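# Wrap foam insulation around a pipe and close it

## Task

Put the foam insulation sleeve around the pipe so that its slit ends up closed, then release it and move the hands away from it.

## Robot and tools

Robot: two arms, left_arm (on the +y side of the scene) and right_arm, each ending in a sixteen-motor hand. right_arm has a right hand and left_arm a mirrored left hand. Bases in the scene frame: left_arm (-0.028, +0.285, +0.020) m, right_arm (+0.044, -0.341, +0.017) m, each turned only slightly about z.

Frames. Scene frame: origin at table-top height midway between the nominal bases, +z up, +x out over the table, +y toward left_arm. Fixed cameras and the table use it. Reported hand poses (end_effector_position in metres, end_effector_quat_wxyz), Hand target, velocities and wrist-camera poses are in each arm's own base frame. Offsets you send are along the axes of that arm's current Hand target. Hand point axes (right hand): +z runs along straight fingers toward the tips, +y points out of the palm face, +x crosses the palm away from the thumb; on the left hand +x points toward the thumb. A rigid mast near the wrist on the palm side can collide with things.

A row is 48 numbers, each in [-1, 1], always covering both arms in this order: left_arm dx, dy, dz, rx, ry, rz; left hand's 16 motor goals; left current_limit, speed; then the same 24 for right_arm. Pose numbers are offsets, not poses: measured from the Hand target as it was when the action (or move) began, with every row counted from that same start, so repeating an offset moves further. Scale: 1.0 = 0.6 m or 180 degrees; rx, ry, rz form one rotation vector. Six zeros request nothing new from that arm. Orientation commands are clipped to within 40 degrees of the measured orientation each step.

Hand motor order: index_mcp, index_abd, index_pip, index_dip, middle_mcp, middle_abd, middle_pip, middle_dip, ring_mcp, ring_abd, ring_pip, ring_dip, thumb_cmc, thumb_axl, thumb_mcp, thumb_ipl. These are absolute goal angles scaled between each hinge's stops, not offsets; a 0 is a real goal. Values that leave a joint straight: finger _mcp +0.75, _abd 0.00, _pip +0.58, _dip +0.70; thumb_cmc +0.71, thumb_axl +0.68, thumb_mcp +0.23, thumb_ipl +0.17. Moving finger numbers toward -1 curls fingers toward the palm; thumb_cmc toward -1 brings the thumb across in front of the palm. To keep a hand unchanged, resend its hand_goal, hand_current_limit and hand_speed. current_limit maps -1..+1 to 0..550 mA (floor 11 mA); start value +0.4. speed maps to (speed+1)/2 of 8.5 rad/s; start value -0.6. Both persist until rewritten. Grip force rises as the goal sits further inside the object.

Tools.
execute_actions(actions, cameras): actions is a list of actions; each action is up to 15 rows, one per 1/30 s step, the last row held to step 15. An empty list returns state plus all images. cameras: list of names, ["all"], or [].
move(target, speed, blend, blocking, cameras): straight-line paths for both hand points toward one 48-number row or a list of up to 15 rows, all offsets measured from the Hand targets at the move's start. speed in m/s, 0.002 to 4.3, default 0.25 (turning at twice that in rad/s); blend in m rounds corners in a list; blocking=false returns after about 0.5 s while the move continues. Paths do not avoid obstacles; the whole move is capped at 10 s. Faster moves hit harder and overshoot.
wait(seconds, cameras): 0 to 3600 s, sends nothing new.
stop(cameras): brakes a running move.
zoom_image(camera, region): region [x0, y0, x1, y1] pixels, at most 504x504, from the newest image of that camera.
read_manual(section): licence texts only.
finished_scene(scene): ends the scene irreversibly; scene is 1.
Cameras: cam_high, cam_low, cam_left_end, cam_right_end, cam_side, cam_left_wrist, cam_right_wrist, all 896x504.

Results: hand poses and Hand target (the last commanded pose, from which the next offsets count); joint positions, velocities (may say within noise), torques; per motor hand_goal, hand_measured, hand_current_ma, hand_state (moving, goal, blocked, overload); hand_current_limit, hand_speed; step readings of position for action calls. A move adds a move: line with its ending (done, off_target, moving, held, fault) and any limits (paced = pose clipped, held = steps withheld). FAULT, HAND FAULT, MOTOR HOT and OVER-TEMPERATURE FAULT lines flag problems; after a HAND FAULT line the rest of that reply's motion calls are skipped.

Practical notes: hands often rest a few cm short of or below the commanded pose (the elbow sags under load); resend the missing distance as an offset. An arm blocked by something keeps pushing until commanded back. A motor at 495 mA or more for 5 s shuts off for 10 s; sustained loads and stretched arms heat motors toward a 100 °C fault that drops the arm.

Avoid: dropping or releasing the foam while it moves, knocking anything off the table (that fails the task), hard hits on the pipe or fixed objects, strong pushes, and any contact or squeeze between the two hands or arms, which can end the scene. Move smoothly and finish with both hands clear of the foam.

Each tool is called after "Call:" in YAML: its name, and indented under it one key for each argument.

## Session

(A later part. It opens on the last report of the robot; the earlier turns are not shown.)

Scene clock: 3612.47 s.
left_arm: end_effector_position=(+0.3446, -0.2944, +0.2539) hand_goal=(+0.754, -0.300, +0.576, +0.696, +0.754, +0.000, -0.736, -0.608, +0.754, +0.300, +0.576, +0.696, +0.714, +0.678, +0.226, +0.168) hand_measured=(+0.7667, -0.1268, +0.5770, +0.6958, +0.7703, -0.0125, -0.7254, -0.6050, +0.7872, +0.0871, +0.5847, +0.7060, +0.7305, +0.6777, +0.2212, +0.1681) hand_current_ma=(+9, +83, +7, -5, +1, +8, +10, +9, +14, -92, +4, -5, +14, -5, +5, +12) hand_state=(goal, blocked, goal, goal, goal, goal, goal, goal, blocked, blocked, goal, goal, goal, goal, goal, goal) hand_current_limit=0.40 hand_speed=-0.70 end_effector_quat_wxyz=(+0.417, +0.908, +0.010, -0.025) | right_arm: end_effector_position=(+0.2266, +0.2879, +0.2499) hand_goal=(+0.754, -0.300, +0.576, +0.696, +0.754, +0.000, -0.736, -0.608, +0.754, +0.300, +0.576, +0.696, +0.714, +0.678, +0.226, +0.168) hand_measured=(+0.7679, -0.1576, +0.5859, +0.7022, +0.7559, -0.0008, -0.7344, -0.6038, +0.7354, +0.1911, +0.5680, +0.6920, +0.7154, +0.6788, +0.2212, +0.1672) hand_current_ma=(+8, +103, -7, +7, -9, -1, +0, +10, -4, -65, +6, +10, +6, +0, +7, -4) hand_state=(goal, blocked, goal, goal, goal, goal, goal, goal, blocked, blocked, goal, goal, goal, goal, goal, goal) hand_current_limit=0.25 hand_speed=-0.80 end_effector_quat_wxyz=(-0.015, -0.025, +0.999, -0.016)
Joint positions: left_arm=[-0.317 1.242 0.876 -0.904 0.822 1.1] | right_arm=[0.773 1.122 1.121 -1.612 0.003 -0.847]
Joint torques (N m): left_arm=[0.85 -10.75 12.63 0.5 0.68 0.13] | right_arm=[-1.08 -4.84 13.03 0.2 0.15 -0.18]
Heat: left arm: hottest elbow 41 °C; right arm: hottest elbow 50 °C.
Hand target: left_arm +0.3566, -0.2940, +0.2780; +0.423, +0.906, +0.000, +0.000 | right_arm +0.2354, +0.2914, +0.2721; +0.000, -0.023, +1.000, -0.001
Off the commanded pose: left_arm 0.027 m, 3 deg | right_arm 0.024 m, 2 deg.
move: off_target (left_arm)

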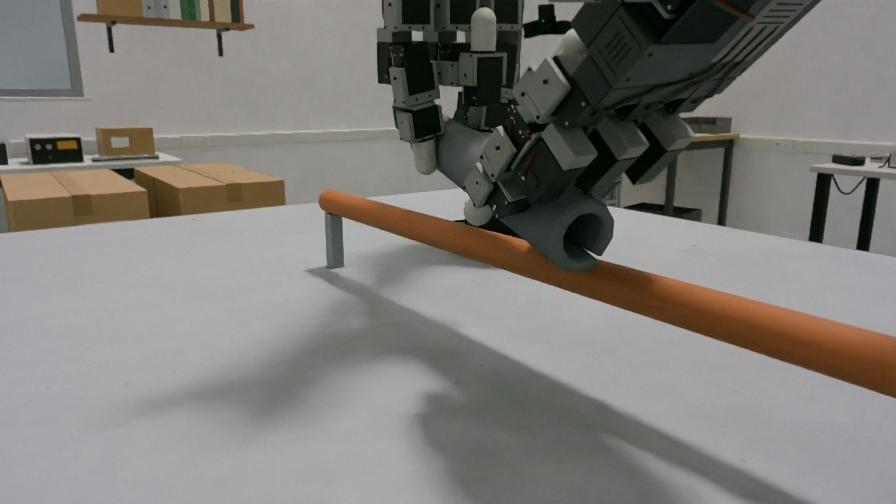

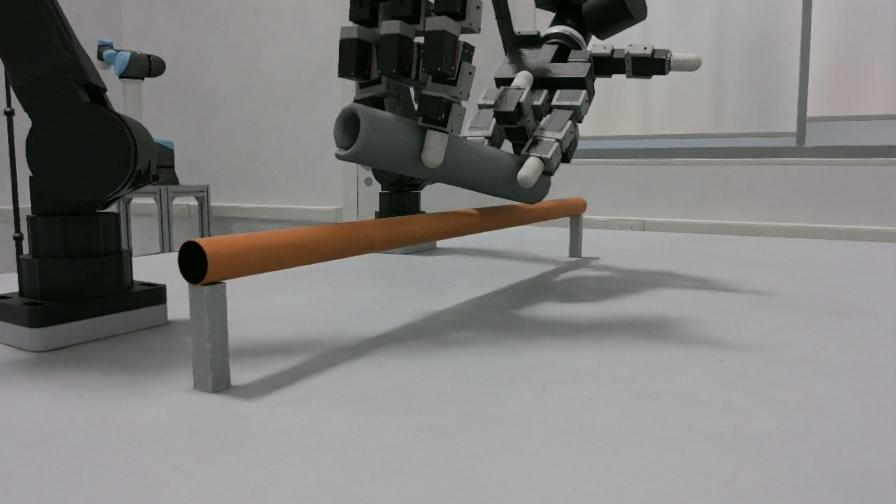

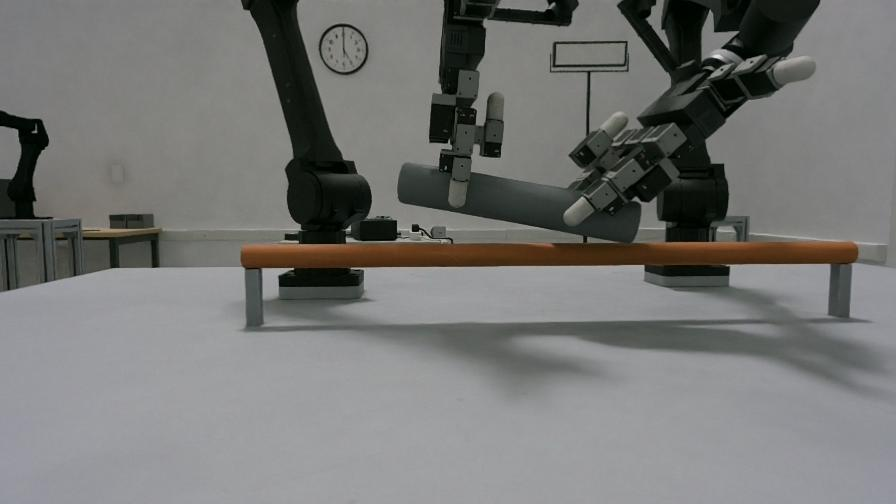

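Call:
move:
  target:
    - [-0.0633,0,0,0,0,0,0.754,-0.3,0.576,0.696,0.754,0,-0.737,-0.609,0.754,0.3,0.576,0.696,0.714,0.678,0.226,0.168,0.4,-0.7,0,0,0,0,0,0,0.754,-0.3,0.576,0.696,0.754,0,-0.737,-0.609,0.754,0.3,0.576,0.696,0.714,0.678,0.226,0.168,0.25,-0.8]
  speed: 0.05
  cameras: ["cam_left_end","cam_right_end","cam_side"]

Call:
zoom_image:
  camera: "cam_left_end"
  region: [560, 180, 700, 300]

Scene clock: 3713.40 s.
left_arm: end_effector_position=(+0.3239, -0.2931, +0.2804) hand_goal=(+0.754, -0.300, +0.576, +0.696, +0.754, +0.000, -0.736, -0.608, +0.754, +0.300, +0.576, +0.696, +0.714, +0.678, +0.226, +0.168) hand_measured=(+0.7667, -0.2044, +0.5770, +0.6958, +0.7703, -0.0110, -0.7267, -0.6038, +0.8138, +0.0915, +0.5975, +0.7060, +0.7305, +0.6777, +0.2212, +0.1681) hand_current_ma=(+17, +37, +9, -9, +2, +3, +5, +11, +34, -88, +9, -6, +11, -2, +2, +4) hand_state=(goal, blocked, goal, goal, goal, goal, goal, goal, blocked, blocked, blocked, goal, goal, goal, goal, goal) hand_current_limit=0.40 hand_speed=-0.70 end_effector_quat_wxyz=(+0.423, +0.906, -0.003, +0.004) | right_arm: end_effector_position=(+0.2266, +0.2879, +0.2499) hand_goal=(+0.754, -0.300, +0.576, +0.696, +0.754, +0.000, -0.736, -0.608, +0.754, +0.300, +0.576, +0.696, +0.714, +0.678, +0.226, +0.168) hand_measured=(+0.7655, -0.1590, +0.5859, +0.7022, +0.7559, -0.0008, -0.7331, -0.6025, +0.7426, +0.1897, +0.5693, +0.6932, +0.7129, +0.6767, +0.2212, +0.1681) hand_current_ma=(+8, +98, -4, +9, -11, +5, +1, +8, +7, -58, +7, +7, +2, -1, +2, -6) hand_state=(goal, blocked, goal, goal, goal, goal, goal, goal, goal, blocked, goal, goal, goal, goal, goal, goal) hand_current_limit=0.25 hand_speed=-0.80 end_effector_quat_wxyz=(-0.015, -0.025, +0.999, -0.016)
Joint positions: left_arm=[-0.335 1.139 0.853 -0.904 0.807 1.077] | right_arm=[0.773 1.122 1.121 -1.612 0.003 -0.847]
Joint torques (N m): left_arm=[-0.85 -9.7 8.14 1.1 0.72 -0.11] | right_arm=[-1.14 -4.72 13 0.24 0.16 -0.19]
Motor temperatures (°C): left_arm=[25 37 48 23 25 22] | right_arm=[23 28 50 25 24 22]
Heat: left arm: hottest elbow 48 °C; right arm: hottest elbow 50 °C.
Hand target: left_arm +0.3187, -0.2940, +0.2780; +0.423, +0.906, +0.000, +0.000 | right_arm +0.2354, +0.2914, +0.2721; +0.000, -0.023, +1.000, -0.001
Off the commanded pose: left_arm 0.006 m, 1 deg | right_arm 0.024 m, 2 deg.
move: done

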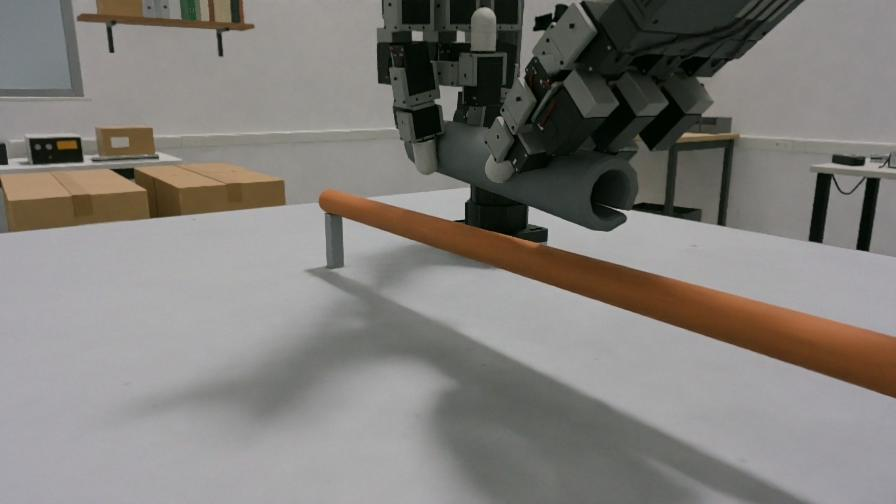

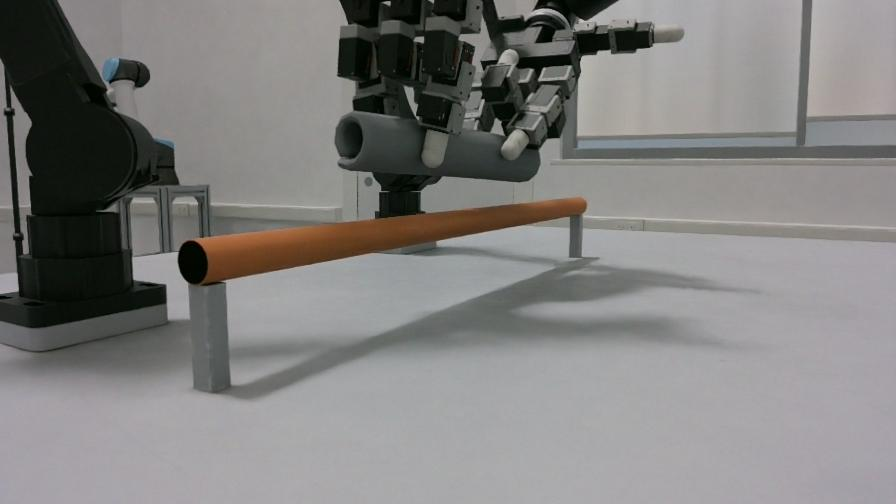

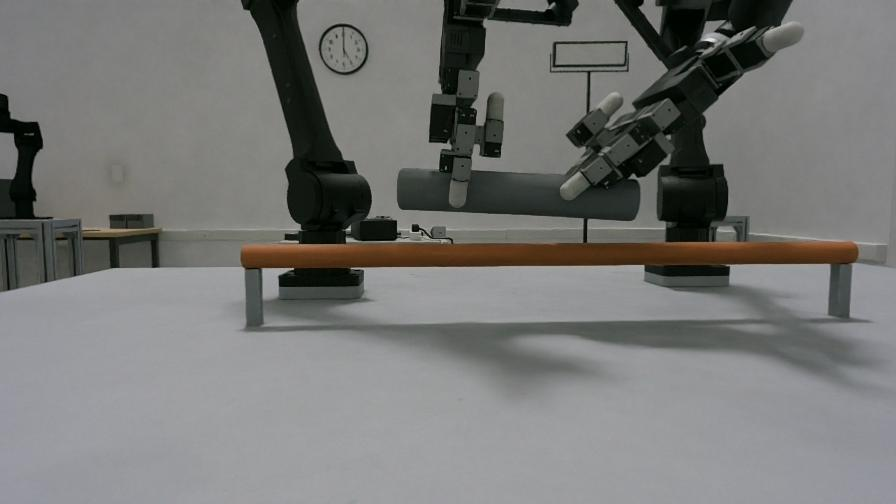

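Scaled by 3.600 from the camera's image (finer frame: 1280x720).

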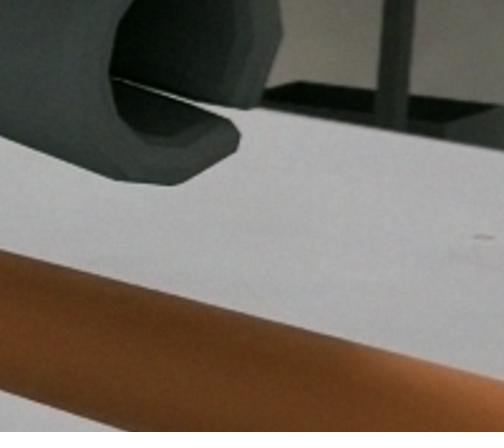

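Call:
execute_actions:
  actions: []
  cameras: ["cam_high","cam_left_wrist","cam_right_wrist"]

Call:
zoom_image:
  camera: "cam_high"
  region: [300, 80, 520, 280]

Scene clock: 3752.50 s.
left_arm: end_effector_position=(+0.3239, -0.2931, +0.2804) hand_goal=(+0.754, -0.300, +0.576, +0.696, +0.754, +0.000, -0.736, -0.608, +0.754, +0.300, +0.576, +0.696, +0.714, +0.678, +0.226, +0.168) hand_measured=(+0.7667, -0.2044, +0.5770, +0.6958, +0.7716, -0.0110, -0.7254, -0.6038, +0.8138, +0.0915, +0.5962, +0.7060, +0.7305, +0.6767, +0.2212, +0.1681) hand_current_ma=(+7, +43, +7, -12, +2, +2, +12, +7, +29, -96, +10, -4, +14, -4, +2, +8) hand_state=(goal, blocked, goal, goal, goal, goal, goal, goal, blocked, blocked, blocked, goal, goal, goal, goal, goal) hand_current_limit=0.40 hand_speed=-0.70 end_effector_quat_wxyz=(+0.423, +0.906, -0.002, +0.004) | right_arm: end_effector_position=(+0.2266, +0.2879, +0.2499) hand_goal=(+0.754, -0.300, +0.576, +0.696, +0.754, +0.000, -0.736, -0.608, +0.754, +0.300, +0.576, +0.696, +0.714, +0.678, +0.226, +0.168) hand_measured=(+0.7667, -0.1605, +0.5859, +0.7009, +0.7559, -0.0008, -0.7331, -0.6038, +0.7438, +0.1911, +0.5693, +0.6932, +0.7142, +0.6767, +0.2212, +0.1672) hand_current_ma=(+9, +101, -2, +8, -9, +7, +1, +8, +4, -63, +8, +7, +0, -3, +1, -4) hand_state=(goal, blocked, goal, goal, goal, goal, goal, goal, goal, blocked, goal, goal, goal, goal, goal, goal) hand_current_limit=0.25 hand_speed=-0.80 end_effector_quat_wxyz=(-0.015, -0.025, +0.999, -0.016)
Joint positions: left_arm=[-0.335 1.139 0.853 -0.904 0.807 1.077] | right_arm=[0.773 1.122 1.121 -1.612 0.003 -0.847]
Joint velocities: within noise
Joint torques (N m): left_arm=[-0.67 -9.41 8.13 1.05 0.7 -0.13] | right_arm=[-1.14 -4.78 13.04 0.21 0.15 -0.18]
Motor temperatures (°C): left_arm=[25 37 42 24 25 22] | right_arm=[23 28 50 25 24 22]
Heat: left arm: hottest elbow 42 °C; right arm: hottest elbow 50 °C.
Hand target: left_arm +0.3186, -0.2940, +0.2780; +0.423, +0.906, +0.000, +0.000 | right_arm +0.2354, +0.2914, +0.2721; +0.000, -0.023, +1.000, -0.001
Off the commanded pose: left_arm 0.006 m, 1 deg | right_arm 0.024 m, 2 deg.
camera_calibration:
cam_left_wrist: T_world_to_cam=[[-0.76652, 0.42873, -0.47817, 0.47354], [0.46299, 0.88488, 0.0512, 0.05517], [0.44508, -0.18214, -0.87677, 0.17596]] pos_world=[0.25912, -0.21979, 0.37789]
cam_right_wrist: T_world_to_cam=[[0.73303, 0.67948, -0.03126, -0.32329], [0.474, -0.47731, 0.73993, -0.20025], [0.48785, -0.55721, -0.67195, 0.34375]] pos_world=[0.1642, 0.31563, 0.36905]
Images, in order (width x height): cam_high 896x504, cam_left_wrist 896x504, cam_right_wrist 896x504.

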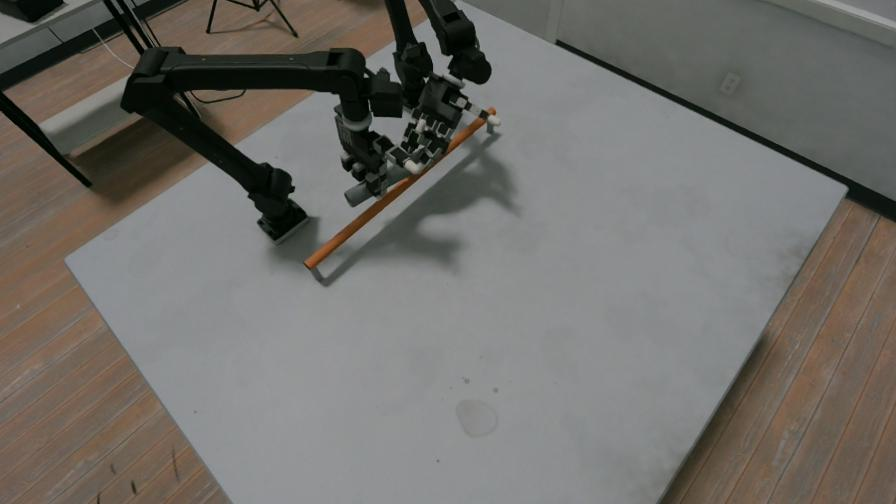

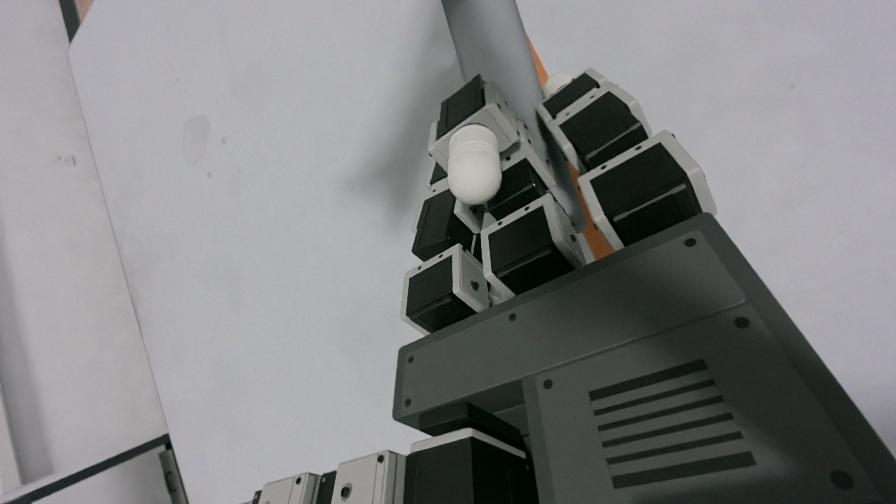

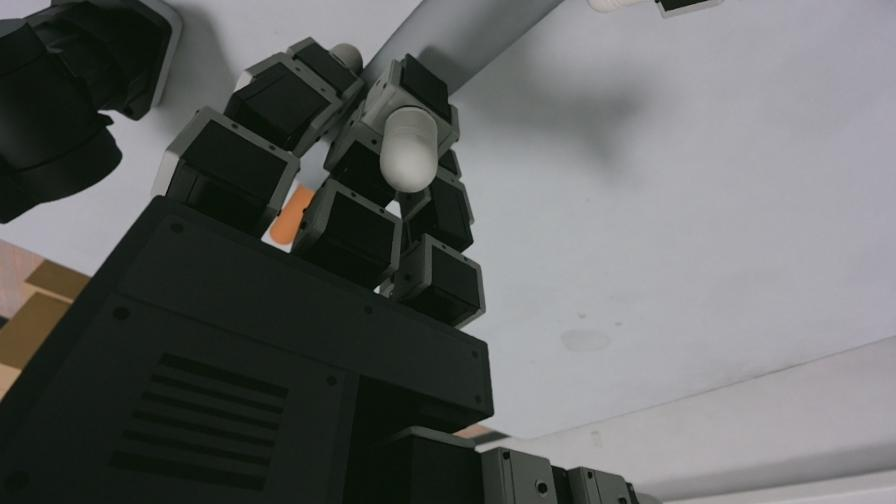

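Scaled by 2.291 from the camera's image (finer frame: 1280x720).

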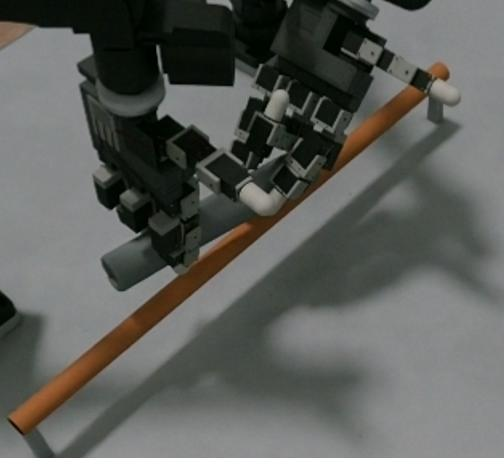

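Call:
move:
  target:
    - [-0.025,0,0,0,0,0,0.754,-0.3,0.576,0.696,0.754,0,-0.737,-0.609,0.754,0.3,0.576,0.696,0.714,0.678,0.226,0.168,0.4,-0.7,0.0,0,0,0,0,0,0.754,-0.3,0.576,0.696,0.754,0,-0.737,-0.609,0.754,0.3,0.576,0.696,0.714,0.678,0.226,0.168,0.25,-0.8]
    - [-0.025,-0.032,0.0268,0,0,0,0.754,-0.3,0.576,0.696,0.754,0,-0.737,-0.609,0.754,0.3,0.576,0.696,0.714,0.678,0.226,0.168,0.4,-0.7,0.0,0,0,0,0,0,0.754,-0.3,0.576,0.696,0.754,0,-0.737,-0.609,0.754,0.3,0.576,0.696,0.714,0.678,0.226,0.168,0.25,-0.8]
  speed: 0.05
  cameras: ["cam_left_end","cam_right_end","cam_side"]

Call:
zoom_image:
  camera: "cam_left_end"
  region: [560, 180, 700, 300]

Call:
zoom_image:
  camera: "cam_right_end"
  region: [320, 90, 560, 250]

Scene clock: 3768.63 s.
left_arm: end_effector_position=(+0.3050, -0.2914, +0.2640) hand_goal=(+0.754, -0.300, +0.576, +0.696, +0.754, +0.000, -0.736, -0.608, +0.754, +0.300, +0.576, +0.696, +0.714, +0.678, +0.226, +0.168) hand_measured=(+0.7788, -0.2044, +0.5808, +0.6945, +0.7703, -0.0110, -0.7254, -0.6038, +0.8114, +0.1003, +0.5962, +0.7060, +0.7305, +0.6777, +0.2212, +0.1681) hand_current_ma=(+16, +40, +10, -3, +6, +2, +9, +6, +38, -86, +6, -6, +11, -2, +0, +10) hand_state=(blocked, blocked, goal, goal, goal, goal, goal, goal, blocked, blocked, goal, goal, goal, goal, goal, goal) hand_current_limit=0.40 hand_speed=-0.70 end_effector_quat_wxyz=(+0.425, +0.905, -0.004, +0.010) | right_arm: end_effector_position=(+0.2266, +0.2879, +0.2499) hand_goal=(+0.754, -0.300, +0.576, +0.696, +0.754, +0.000, -0.736, -0.608, +0.754, +0.300, +0.576, +0.696, +0.714, +0.678, +0.226, +0.168) hand_measured=(+0.7547, -0.1620, +0.5821, +0.7022, +0.7559, -0.0023, -0.7331, -0.6038, +0.7486, +0.1911, +0.5731, +0.7022, +0.7154, +0.6777, +0.2212, +0.1681) hand_current_ma=(+2, +98, -6, +8, -11, +4, -2, +12, +7, -57, +8, +12, +4, -2, +4, -6) hand_state=(goal, blocked, goal, goal, goal, goal, goal, goal, goal, blocked, goal, goal, goal, goal, goal, goal) hand_current_limit=0.25 hand_speed=-0.80 end_effector_quat_wxyz=(-0.015, -0.025, +0.999, -0.016)
Joint positions: left_arm=[-0.351 1.092 0.77 -0.837 0.801 1.052] | right_arm=[0.773 1.122 1.121 -1.612 0.003 -0.847]
Joint torques (N m): left_arm=[-0.5 -6.36 7.9 1.51 0.72 -0.1] | right_arm=[-1.2 -4.78 13.03 0.21 0.15 -0.18]
Heat: left arm: hottest elbow 41 °C; right arm: hottest elbow 50 °C.
Hand target: left_arm +0.3035, -0.2941, +0.2529; +0.423, +0.906, +0.000, +0.000 | right_arm +0.2354, +0.2914, +0.2721; +0.000, -0.023, +1.000, -0.001
Off the commanded pose: left_arm 0.011 m, 1 deg | right_arm 0.024 m, 2 deg.
move: off_target (left_arm)

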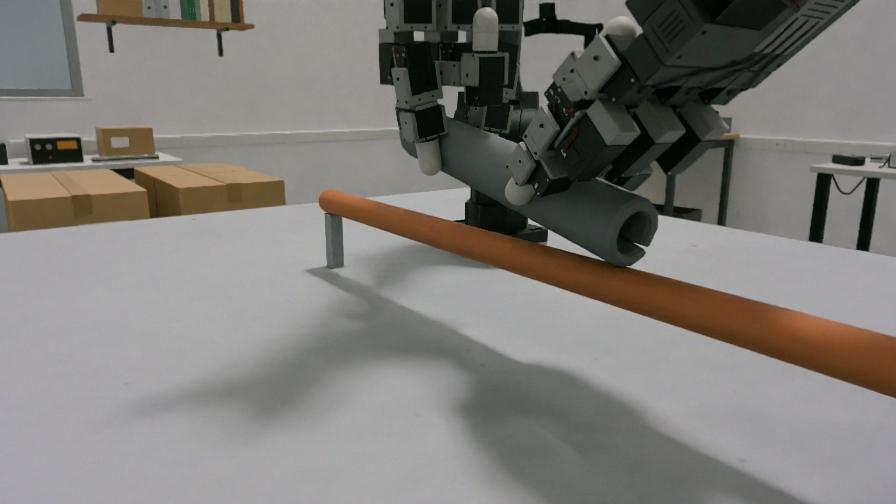

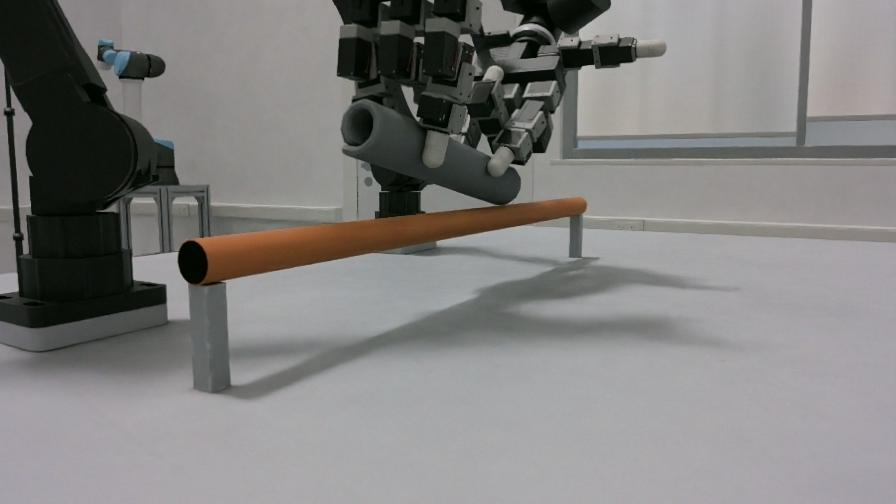

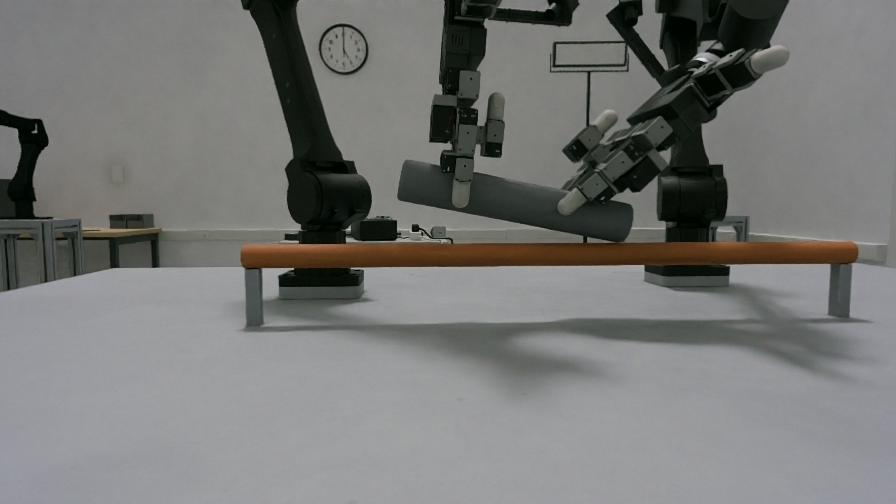

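Scaled by 3.600 from the camera's image (finer frame: 1280x720).

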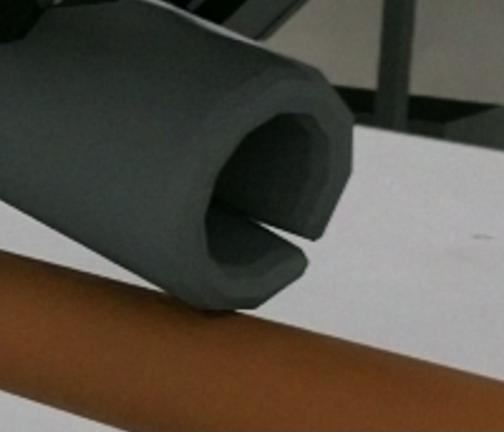

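Scaled by 2.100 from the camera's image (finer frame: 1280x720).

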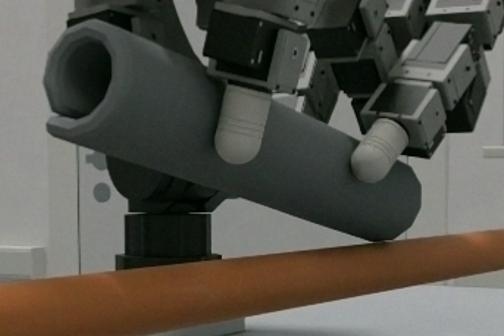

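Call:
move:
  target: [0,0,0,0,0,0,0.754,-0.25,0.576,0.696,0.754,0,-0.737,-0.609,0.754,0.25,0.576,0.696,0.714,0.678,0.226,0.168,0.3,-0.7,0,0,0.092,0,0,0,0.754,-0.2,0.576,0.696,0.754,0,-0.737,-0.609,0.754,0.2,0.576,0.696,0.714,0.678,0.226,0.168,0.25,-0.8]
  speed: 0.05
  cameras: ["cam_left_end","cam_right_end","cam_side"]

Call:
zoom_image:
  camera: "cam_left_end"
  region: [560, 180, 700, 300]

Call:
zoom_image:
  camera: "cam_right_end"
  region: [320, 130, 560, 250]

Scene clock: 3779.07 s.
left_arm: end_effector_position=(+0.3052, -0.2913, +0.2638) hand_goal=(+0.754, -0.250, +0.576, +0.696, +0.754, +0.000, -0.736, -0.608, +0.754, +0.250, +0.576, +0.696, +0.714, +0.678, +0.226, +0.168) hand_measured=(+0.7921, -0.1883, +0.5872, +0.6958, +0.7703, -0.0110, -0.7267, -0.6038, +0.8114, +0.1047, +0.5962, +0.7047, +0.7305, +0.6777, +0.2212, +0.1681) hand_current_ma=(+26, +29, +7, -13, +3, +2, +7, +3, +35, -57, +7, -13, +6, +2, +6, +13) hand_state=(blocked, blocked, goal, goal, goal, goal, goal, goal, blocked, blocked, goal, goal, goal, goal, goal, goal) hand_current_limit=0.30 hand_speed=-0.70 end_effector_quat_wxyz=(+0.425, +0.905, -0.004, +0.010) | right_arm: end_effector_position=(+0.2312, +0.2919, +0.2169) hand_goal=(+0.754, -0.200, +0.576, +0.696, +0.754, +0.000, -0.736, -0.608, +0.754, +0.200, +0.576, +0.696, +0.714, +0.678, +0.226, +0.168) hand_measured=(+0.7535, -0.1561, +0.5795, +0.6983, +0.7571, -0.0008, -0.7318, -0.6025, +0.7523, +0.1706, +0.5770, +0.7022, +0.7142, +0.6767, +0.2222, +0.1681) hand_current_ma=(+0, +24, -4, +9, -8, +2, +3, +12, +7, -4, +5, +7, +1, -1, +0, -7) hand_state=(goal, blocked, goal, goal, goal, goal, goal, goal, goal, blocked, goal, goal, goal, goal, goal, goal) hand_current_limit=0.25 hand_speed=-0.80 end_effector_quat_wxyz=(-0.004, -0.024, +1.000, -0.005)
Joint positions: left_arm=[-0.351 1.092 0.77 -0.836 0.799 1.052] | right_arm=[0.773 1.122 1.029 -1.49 0.003 -0.847]
Joint torques (N m): left_arm=[-0.85 -6.3 7.92 1.57 0.74 -0.08] | right_arm=[-1.08 -4.31 9.31 1.24 0.15 -0.19]
Heat: left arm: hottest elbow 40 °C; right arm: hottest elbow 50 °C.
Hand target: left_arm +0.3036, -0.2940, +0.2529; +0.423, +0.906, +0.000, +0.000 | right_arm +0.2355, +0.2912, +0.2169; +0.000, -0.023, +1.000, -0.001
Off the commanded pose: left_arm 0.011 m, 1 deg | right_arm 0.004 m, 1 deg.
move: done

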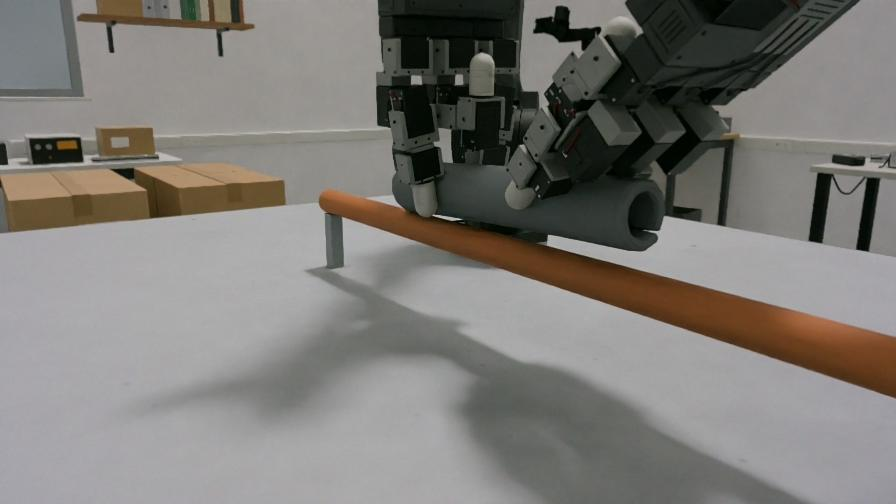

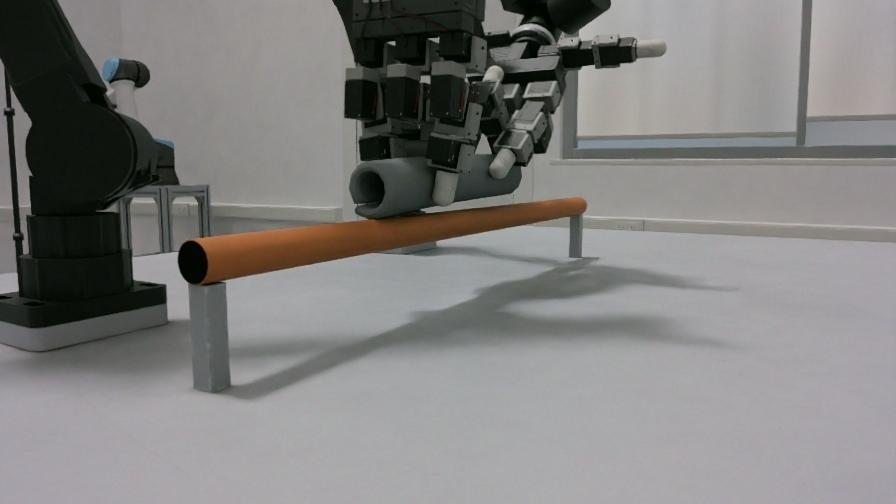

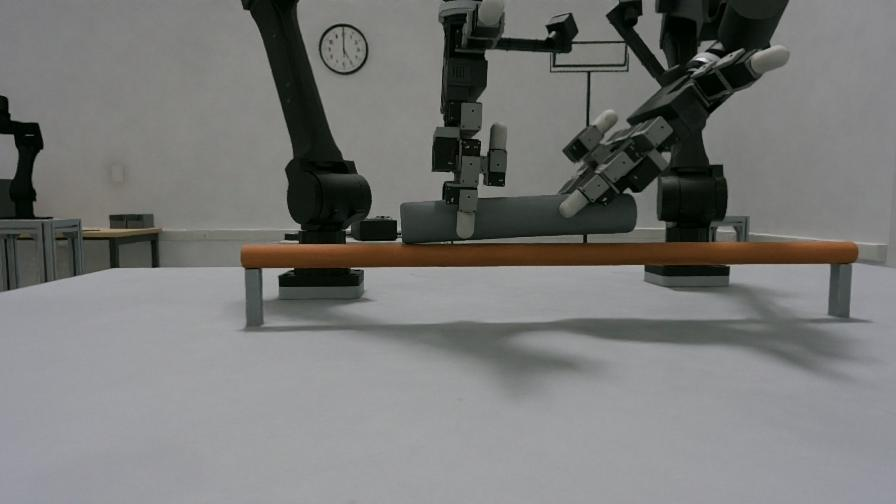

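Scaled by 3.600 from the camera's image (finer frame: 1280x720).

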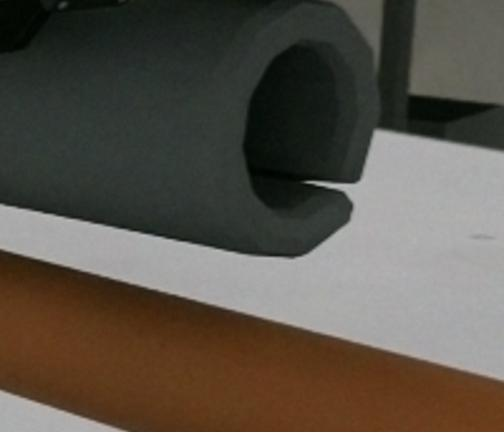

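Scaled by 2.100 from the camera's image (finer frame: 1280x720).

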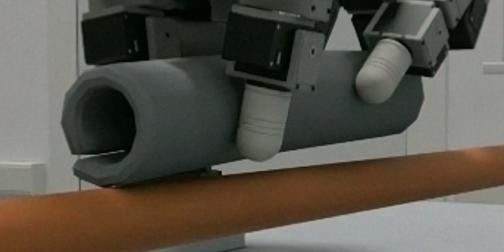

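Call:
move:
  target: [0,-0.0166,0.0139,0,0,0,0.754,-0.15,0.576,0.696,0.754,0,-0.737,-0.609,0.754,0.05,0.576,0.696,0.714,0.678,0.226,0.168,0.3,-0.7,0,0,0,0,0,0,0.754,-0.12,0.576,0.696,0.754,0,-0.737,-0.609,0.754,0.14,0.576,0.696,0.714,0.678,0.226,0.168,0.25,-0.8]
  speed: 0.05
  cameras: ["cam_left_end","cam_right_end","cam_side"]

Call:
zoom_image:
  camera: "cam_left_end"
  region: [580, 180, 720, 300]

Call:
zoom_image:
  camera: "cam_right_end"
  region: [320, 130, 560, 250]

Scene clock: 3787.53 s.
left_arm: end_effector_position=(+0.3046, -0.2913, +0.2521) hand_goal=(+0.754, -0.150, +0.576, +0.696, +0.754, +0.000, -0.736, -0.608, +0.754, +0.050, +0.576, +0.696, +0.714, +0.678, +0.226, +0.168) hand_measured=(+0.7921, -0.1473, +0.5872, +0.6958, +0.7703, -0.0110, -0.7267, -0.6050, +0.8114, +0.0593, +0.5962, +0.7047, +0.7305, +0.6767, +0.2212, +0.1681) hand_current_ma=(+20, +1, +9, -11, +1, +7, +8, +8, +31, +7, +5, -10, +11, +0, +2, +13) hand_state=(blocked, goal, goal, goal, goal, goal, goal, goal, blocked, goal, goal, goal, goal, goal, goal, goal) hand_current_limit=0.30 hand_speed=-0.70 end_effector_quat_wxyz=(+0.425, +0.905, -0.004, +0.011) | right_arm: end_effector_position=(+0.2316, +0.2924, +0.2171) hand_goal=(+0.754, -0.120, +0.576, +0.696, +0.754, +0.000, -0.736, -0.608, +0.754, +0.140, +0.576, +0.696, +0.714, +0.678, +0.226, +0.168) hand_measured=(+0.7523, -0.1180, +0.5782, +0.6983, +0.7571, -0.0008, -0.7318, -0.6025, +0.7511, +0.1325, +0.5693, +0.7009, +0.7154, +0.6777, +0.2212, +0.1672) hand_current_ma=(+3, +4, +2, +8, -5, +3, -1, +11, +5, +2, +8, +8, +3, -2, +3, -6) hand_state=(goal, goal, goal, goal, goal, goal, goal, goal, goal, goal, goal, goal, goal, goal, goal, goal) hand_current_limit=0.25 hand_speed=-0.80 end_effector_quat_wxyz=(-0.003, -0.024, +1.000, -0.005)
Joint positions: left_arm=[-0.352 1.103 0.743 -0.796 0.799 1.052] | right_arm=[0.773 1.122 1.029 -1.487 0.003 -0.847]
Joint torques (N m): left_arm=[-0.56 -6.12 7.92 1.66 0.75 -0.09] | right_arm=[-1.14 -4.42 9.32 1.16 0.14 -0.19]
Heat: left arm: hottest elbow 39 °C; right arm: hottest elbow 51 °C.
Hand target: left_arm +0.3037, -0.2940, +0.2400; +0.423, +0.906, +0.000, +0.000 | right_arm +0.2355, +0.2911, +0.2169; +0.000, -0.023, +1.000, -0.001
Off the commanded pose: left_arm 0.013 m, 1 deg | right_arm 0.004 m, 1 deg.
move: off_target (left_arm)

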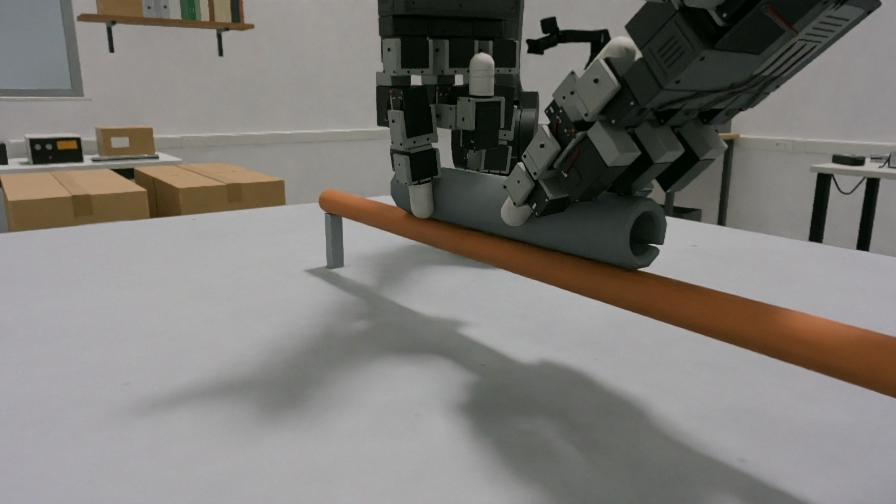

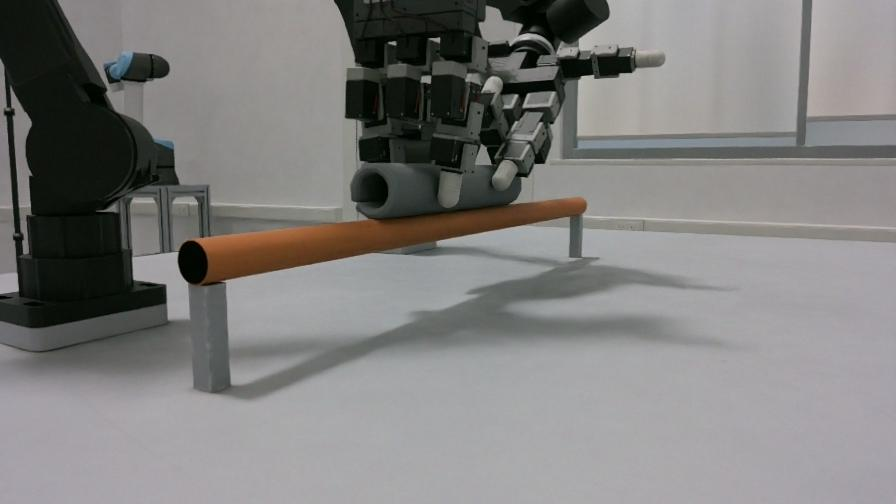

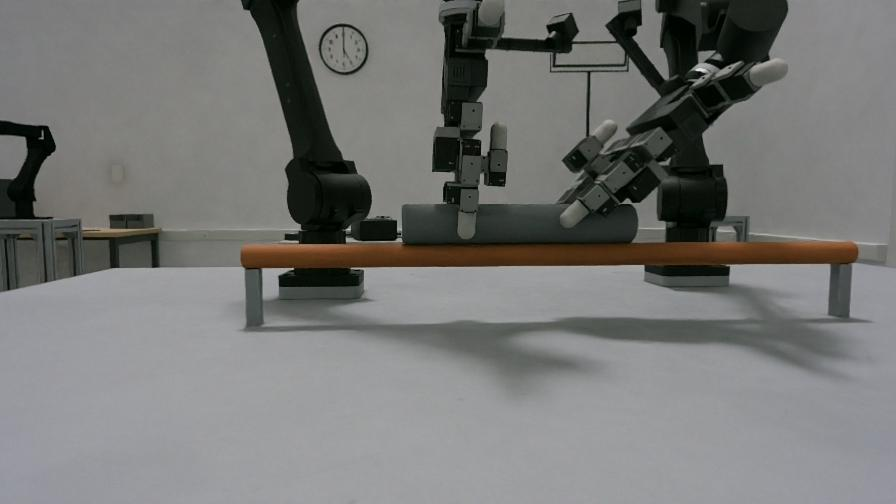

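Scaled by 3.600 from the camera's image (finer frame: 1280x720).

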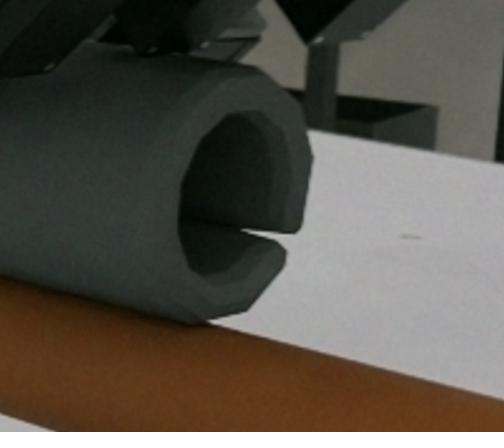

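Scaled by 2.100 from the camera's image (finer frame: 1280x720).

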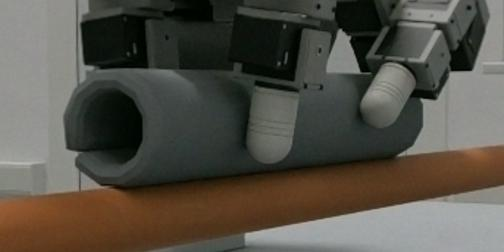

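Call:
move:
  target:
    - [0,0,0,0,0,0,0.754,-0.35,0.576,0.696,0.754,0,-0.737,-0.609,0.754,0.3,0.576,0.696,0.714,0.678,0.226,0.168,0.4,-0.7,0,0,0,0,0,0,0.754,-0.35,0.576,0.696,0.754,0,-0.737,-0.609,0.754,0.35,0.576,0.696,0.714,0.678,0.226,0.168,0.4,-0.7]
    - [0.02,0.032,-0.0268,0,0,0,0.754,-0.35,0.576,0.696,0.754,0,-0.737,-0.609,0.754,0.3,0.576,0.696,0.714,0.678,0.226,0.168,0.4,-0.7,-0.02,0,-0.05,0,0,0,0.754,-0.35,0.576,0.696,0.754,0,-0.737,-0.609,0.754,0.35,0.576,0.696,0.714,0.678,0.226,0.168,0.4,-0.7]
  speed: 0.06
  cameras: ["cam_left_end","cam_right_end","cam_side"]

Scene clock: 3801.43 s.
left_arm: end_effector_position=(+0.3035, -0.2912, +0.2532) hand_goal=(+0.754, -0.350, +0.576, +0.696, +0.754, +0.000, -0.736, -0.608, +0.754, +0.300, +0.576, +0.696, +0.714, +0.678, +0.226, +0.168) hand_measured=(+0.7740, -0.1825, +0.5821, +0.6881, +0.7703, -0.0125, -0.7267, -0.6038, +0.7848, +0.1179, +0.5859, +0.7047, +0.7305, +0.6777, +0.2212, +0.1681) hand_current_ma=(+10, +79, +11, -13, +2, +4, +14, +6, +11, -74, +3, -4, +12, -3, +3, +6) hand_state=(blocked, blocked, goal, goal, goal, goal, goal, goal, blocked, blocked, goal, goal, goal, goal, goal, goal) hand_current_limit=0.40 hand_speed=-0.70 end_effector_quat_wxyz=(+0.421, +0.907, +0.003, -0.006) | right_arm: end_effector_position=(+0.2350, +0.2875, +0.2304) hand_goal=(+0.754, -0.350, +0.576, +0.696, +0.754, +0.000, -0.736, -0.608, +0.754, +0.350, +0.576, +0.696, +0.714, +0.678, +0.226, +0.168) hand_measured=(+0.7402, -0.1605, +0.5718, +0.6958, +0.7571, -0.0008, -0.7318, -0.6025, +0.7426, +0.1955, +0.5693, +0.6971, +0.7154, +0.6767, +0.2212, +0.1672) hand_current_ma=(-6, +148, -4, +7, -14, +3, +0, +13, +5, -104, +7, +6, +1, -6, +4, -9) hand_state=(goal, blocked, goal, goal, goal, goal, goal, goal, goal, blocked, goal, goal, goal, goal, goal, goal) hand_current_limit=0.40 hand_speed=-0.70 end_effector_quat_wxyz=(-0.009, -0.025, +1.000, -0.009)
Joint positions: left_arm=[-0.352 1.109 0.76 -0.845 0.804 1.052] | right_arm=[0.751 1.128 1.07 -1.538 0.001 -0.871]
Joint torques (N m): left_arm=[0.56 -5.83 12.52 0.4 0.8 0.08] | right_arm=[-1.49 -3.49 13.2 0.17 0.24 -0.2]
Heat: left arm: hottest elbow 38 °C; right arm: hottest elbow 51 °C.
Hand target: left_arm +0.3157, -0.2940, +0.2650; +0.423, +0.906, +0.001, +0.000 | right_arm +0.2474, +0.2918, +0.2469; +0.000, -0.023, +1.000, -0.001
Off the commanded pose: left_arm 0.017 m, 1 deg | right_arm 0.021 m, 1 deg.
move: off_target (left_arm, right_arm)

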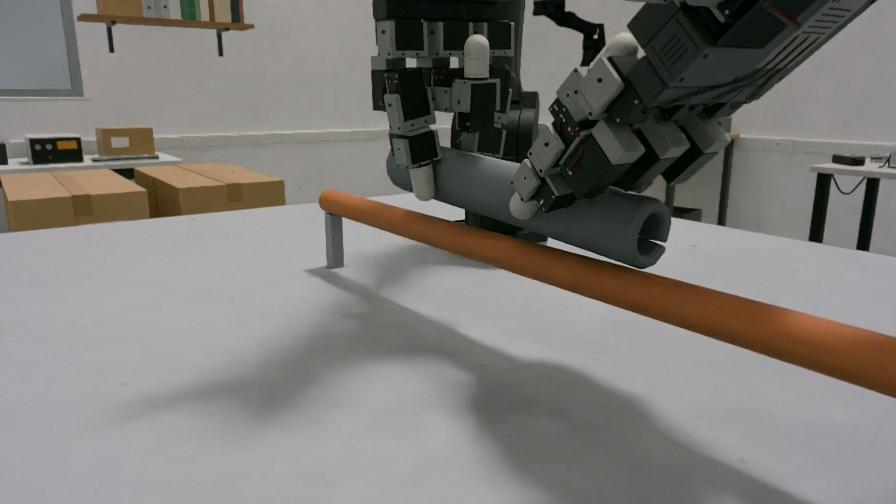

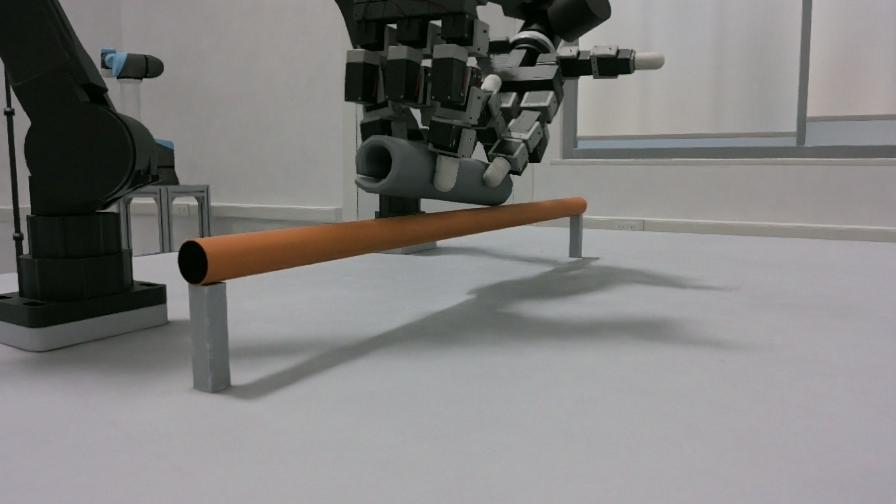

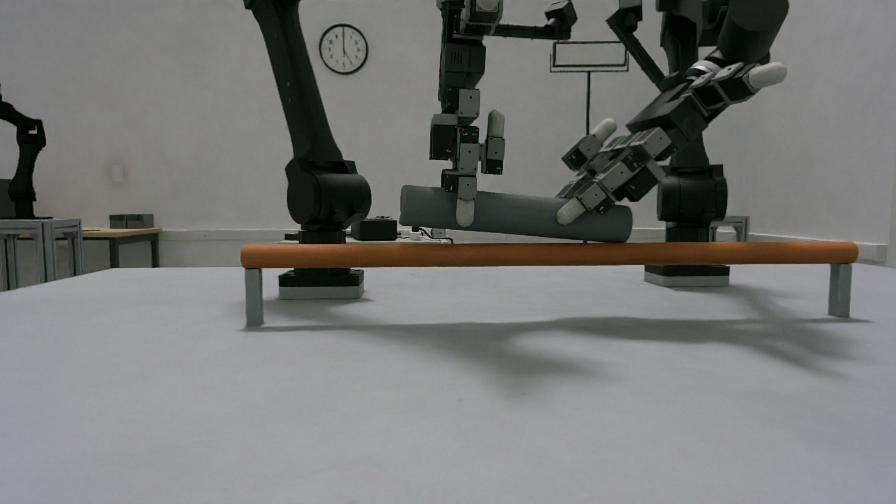

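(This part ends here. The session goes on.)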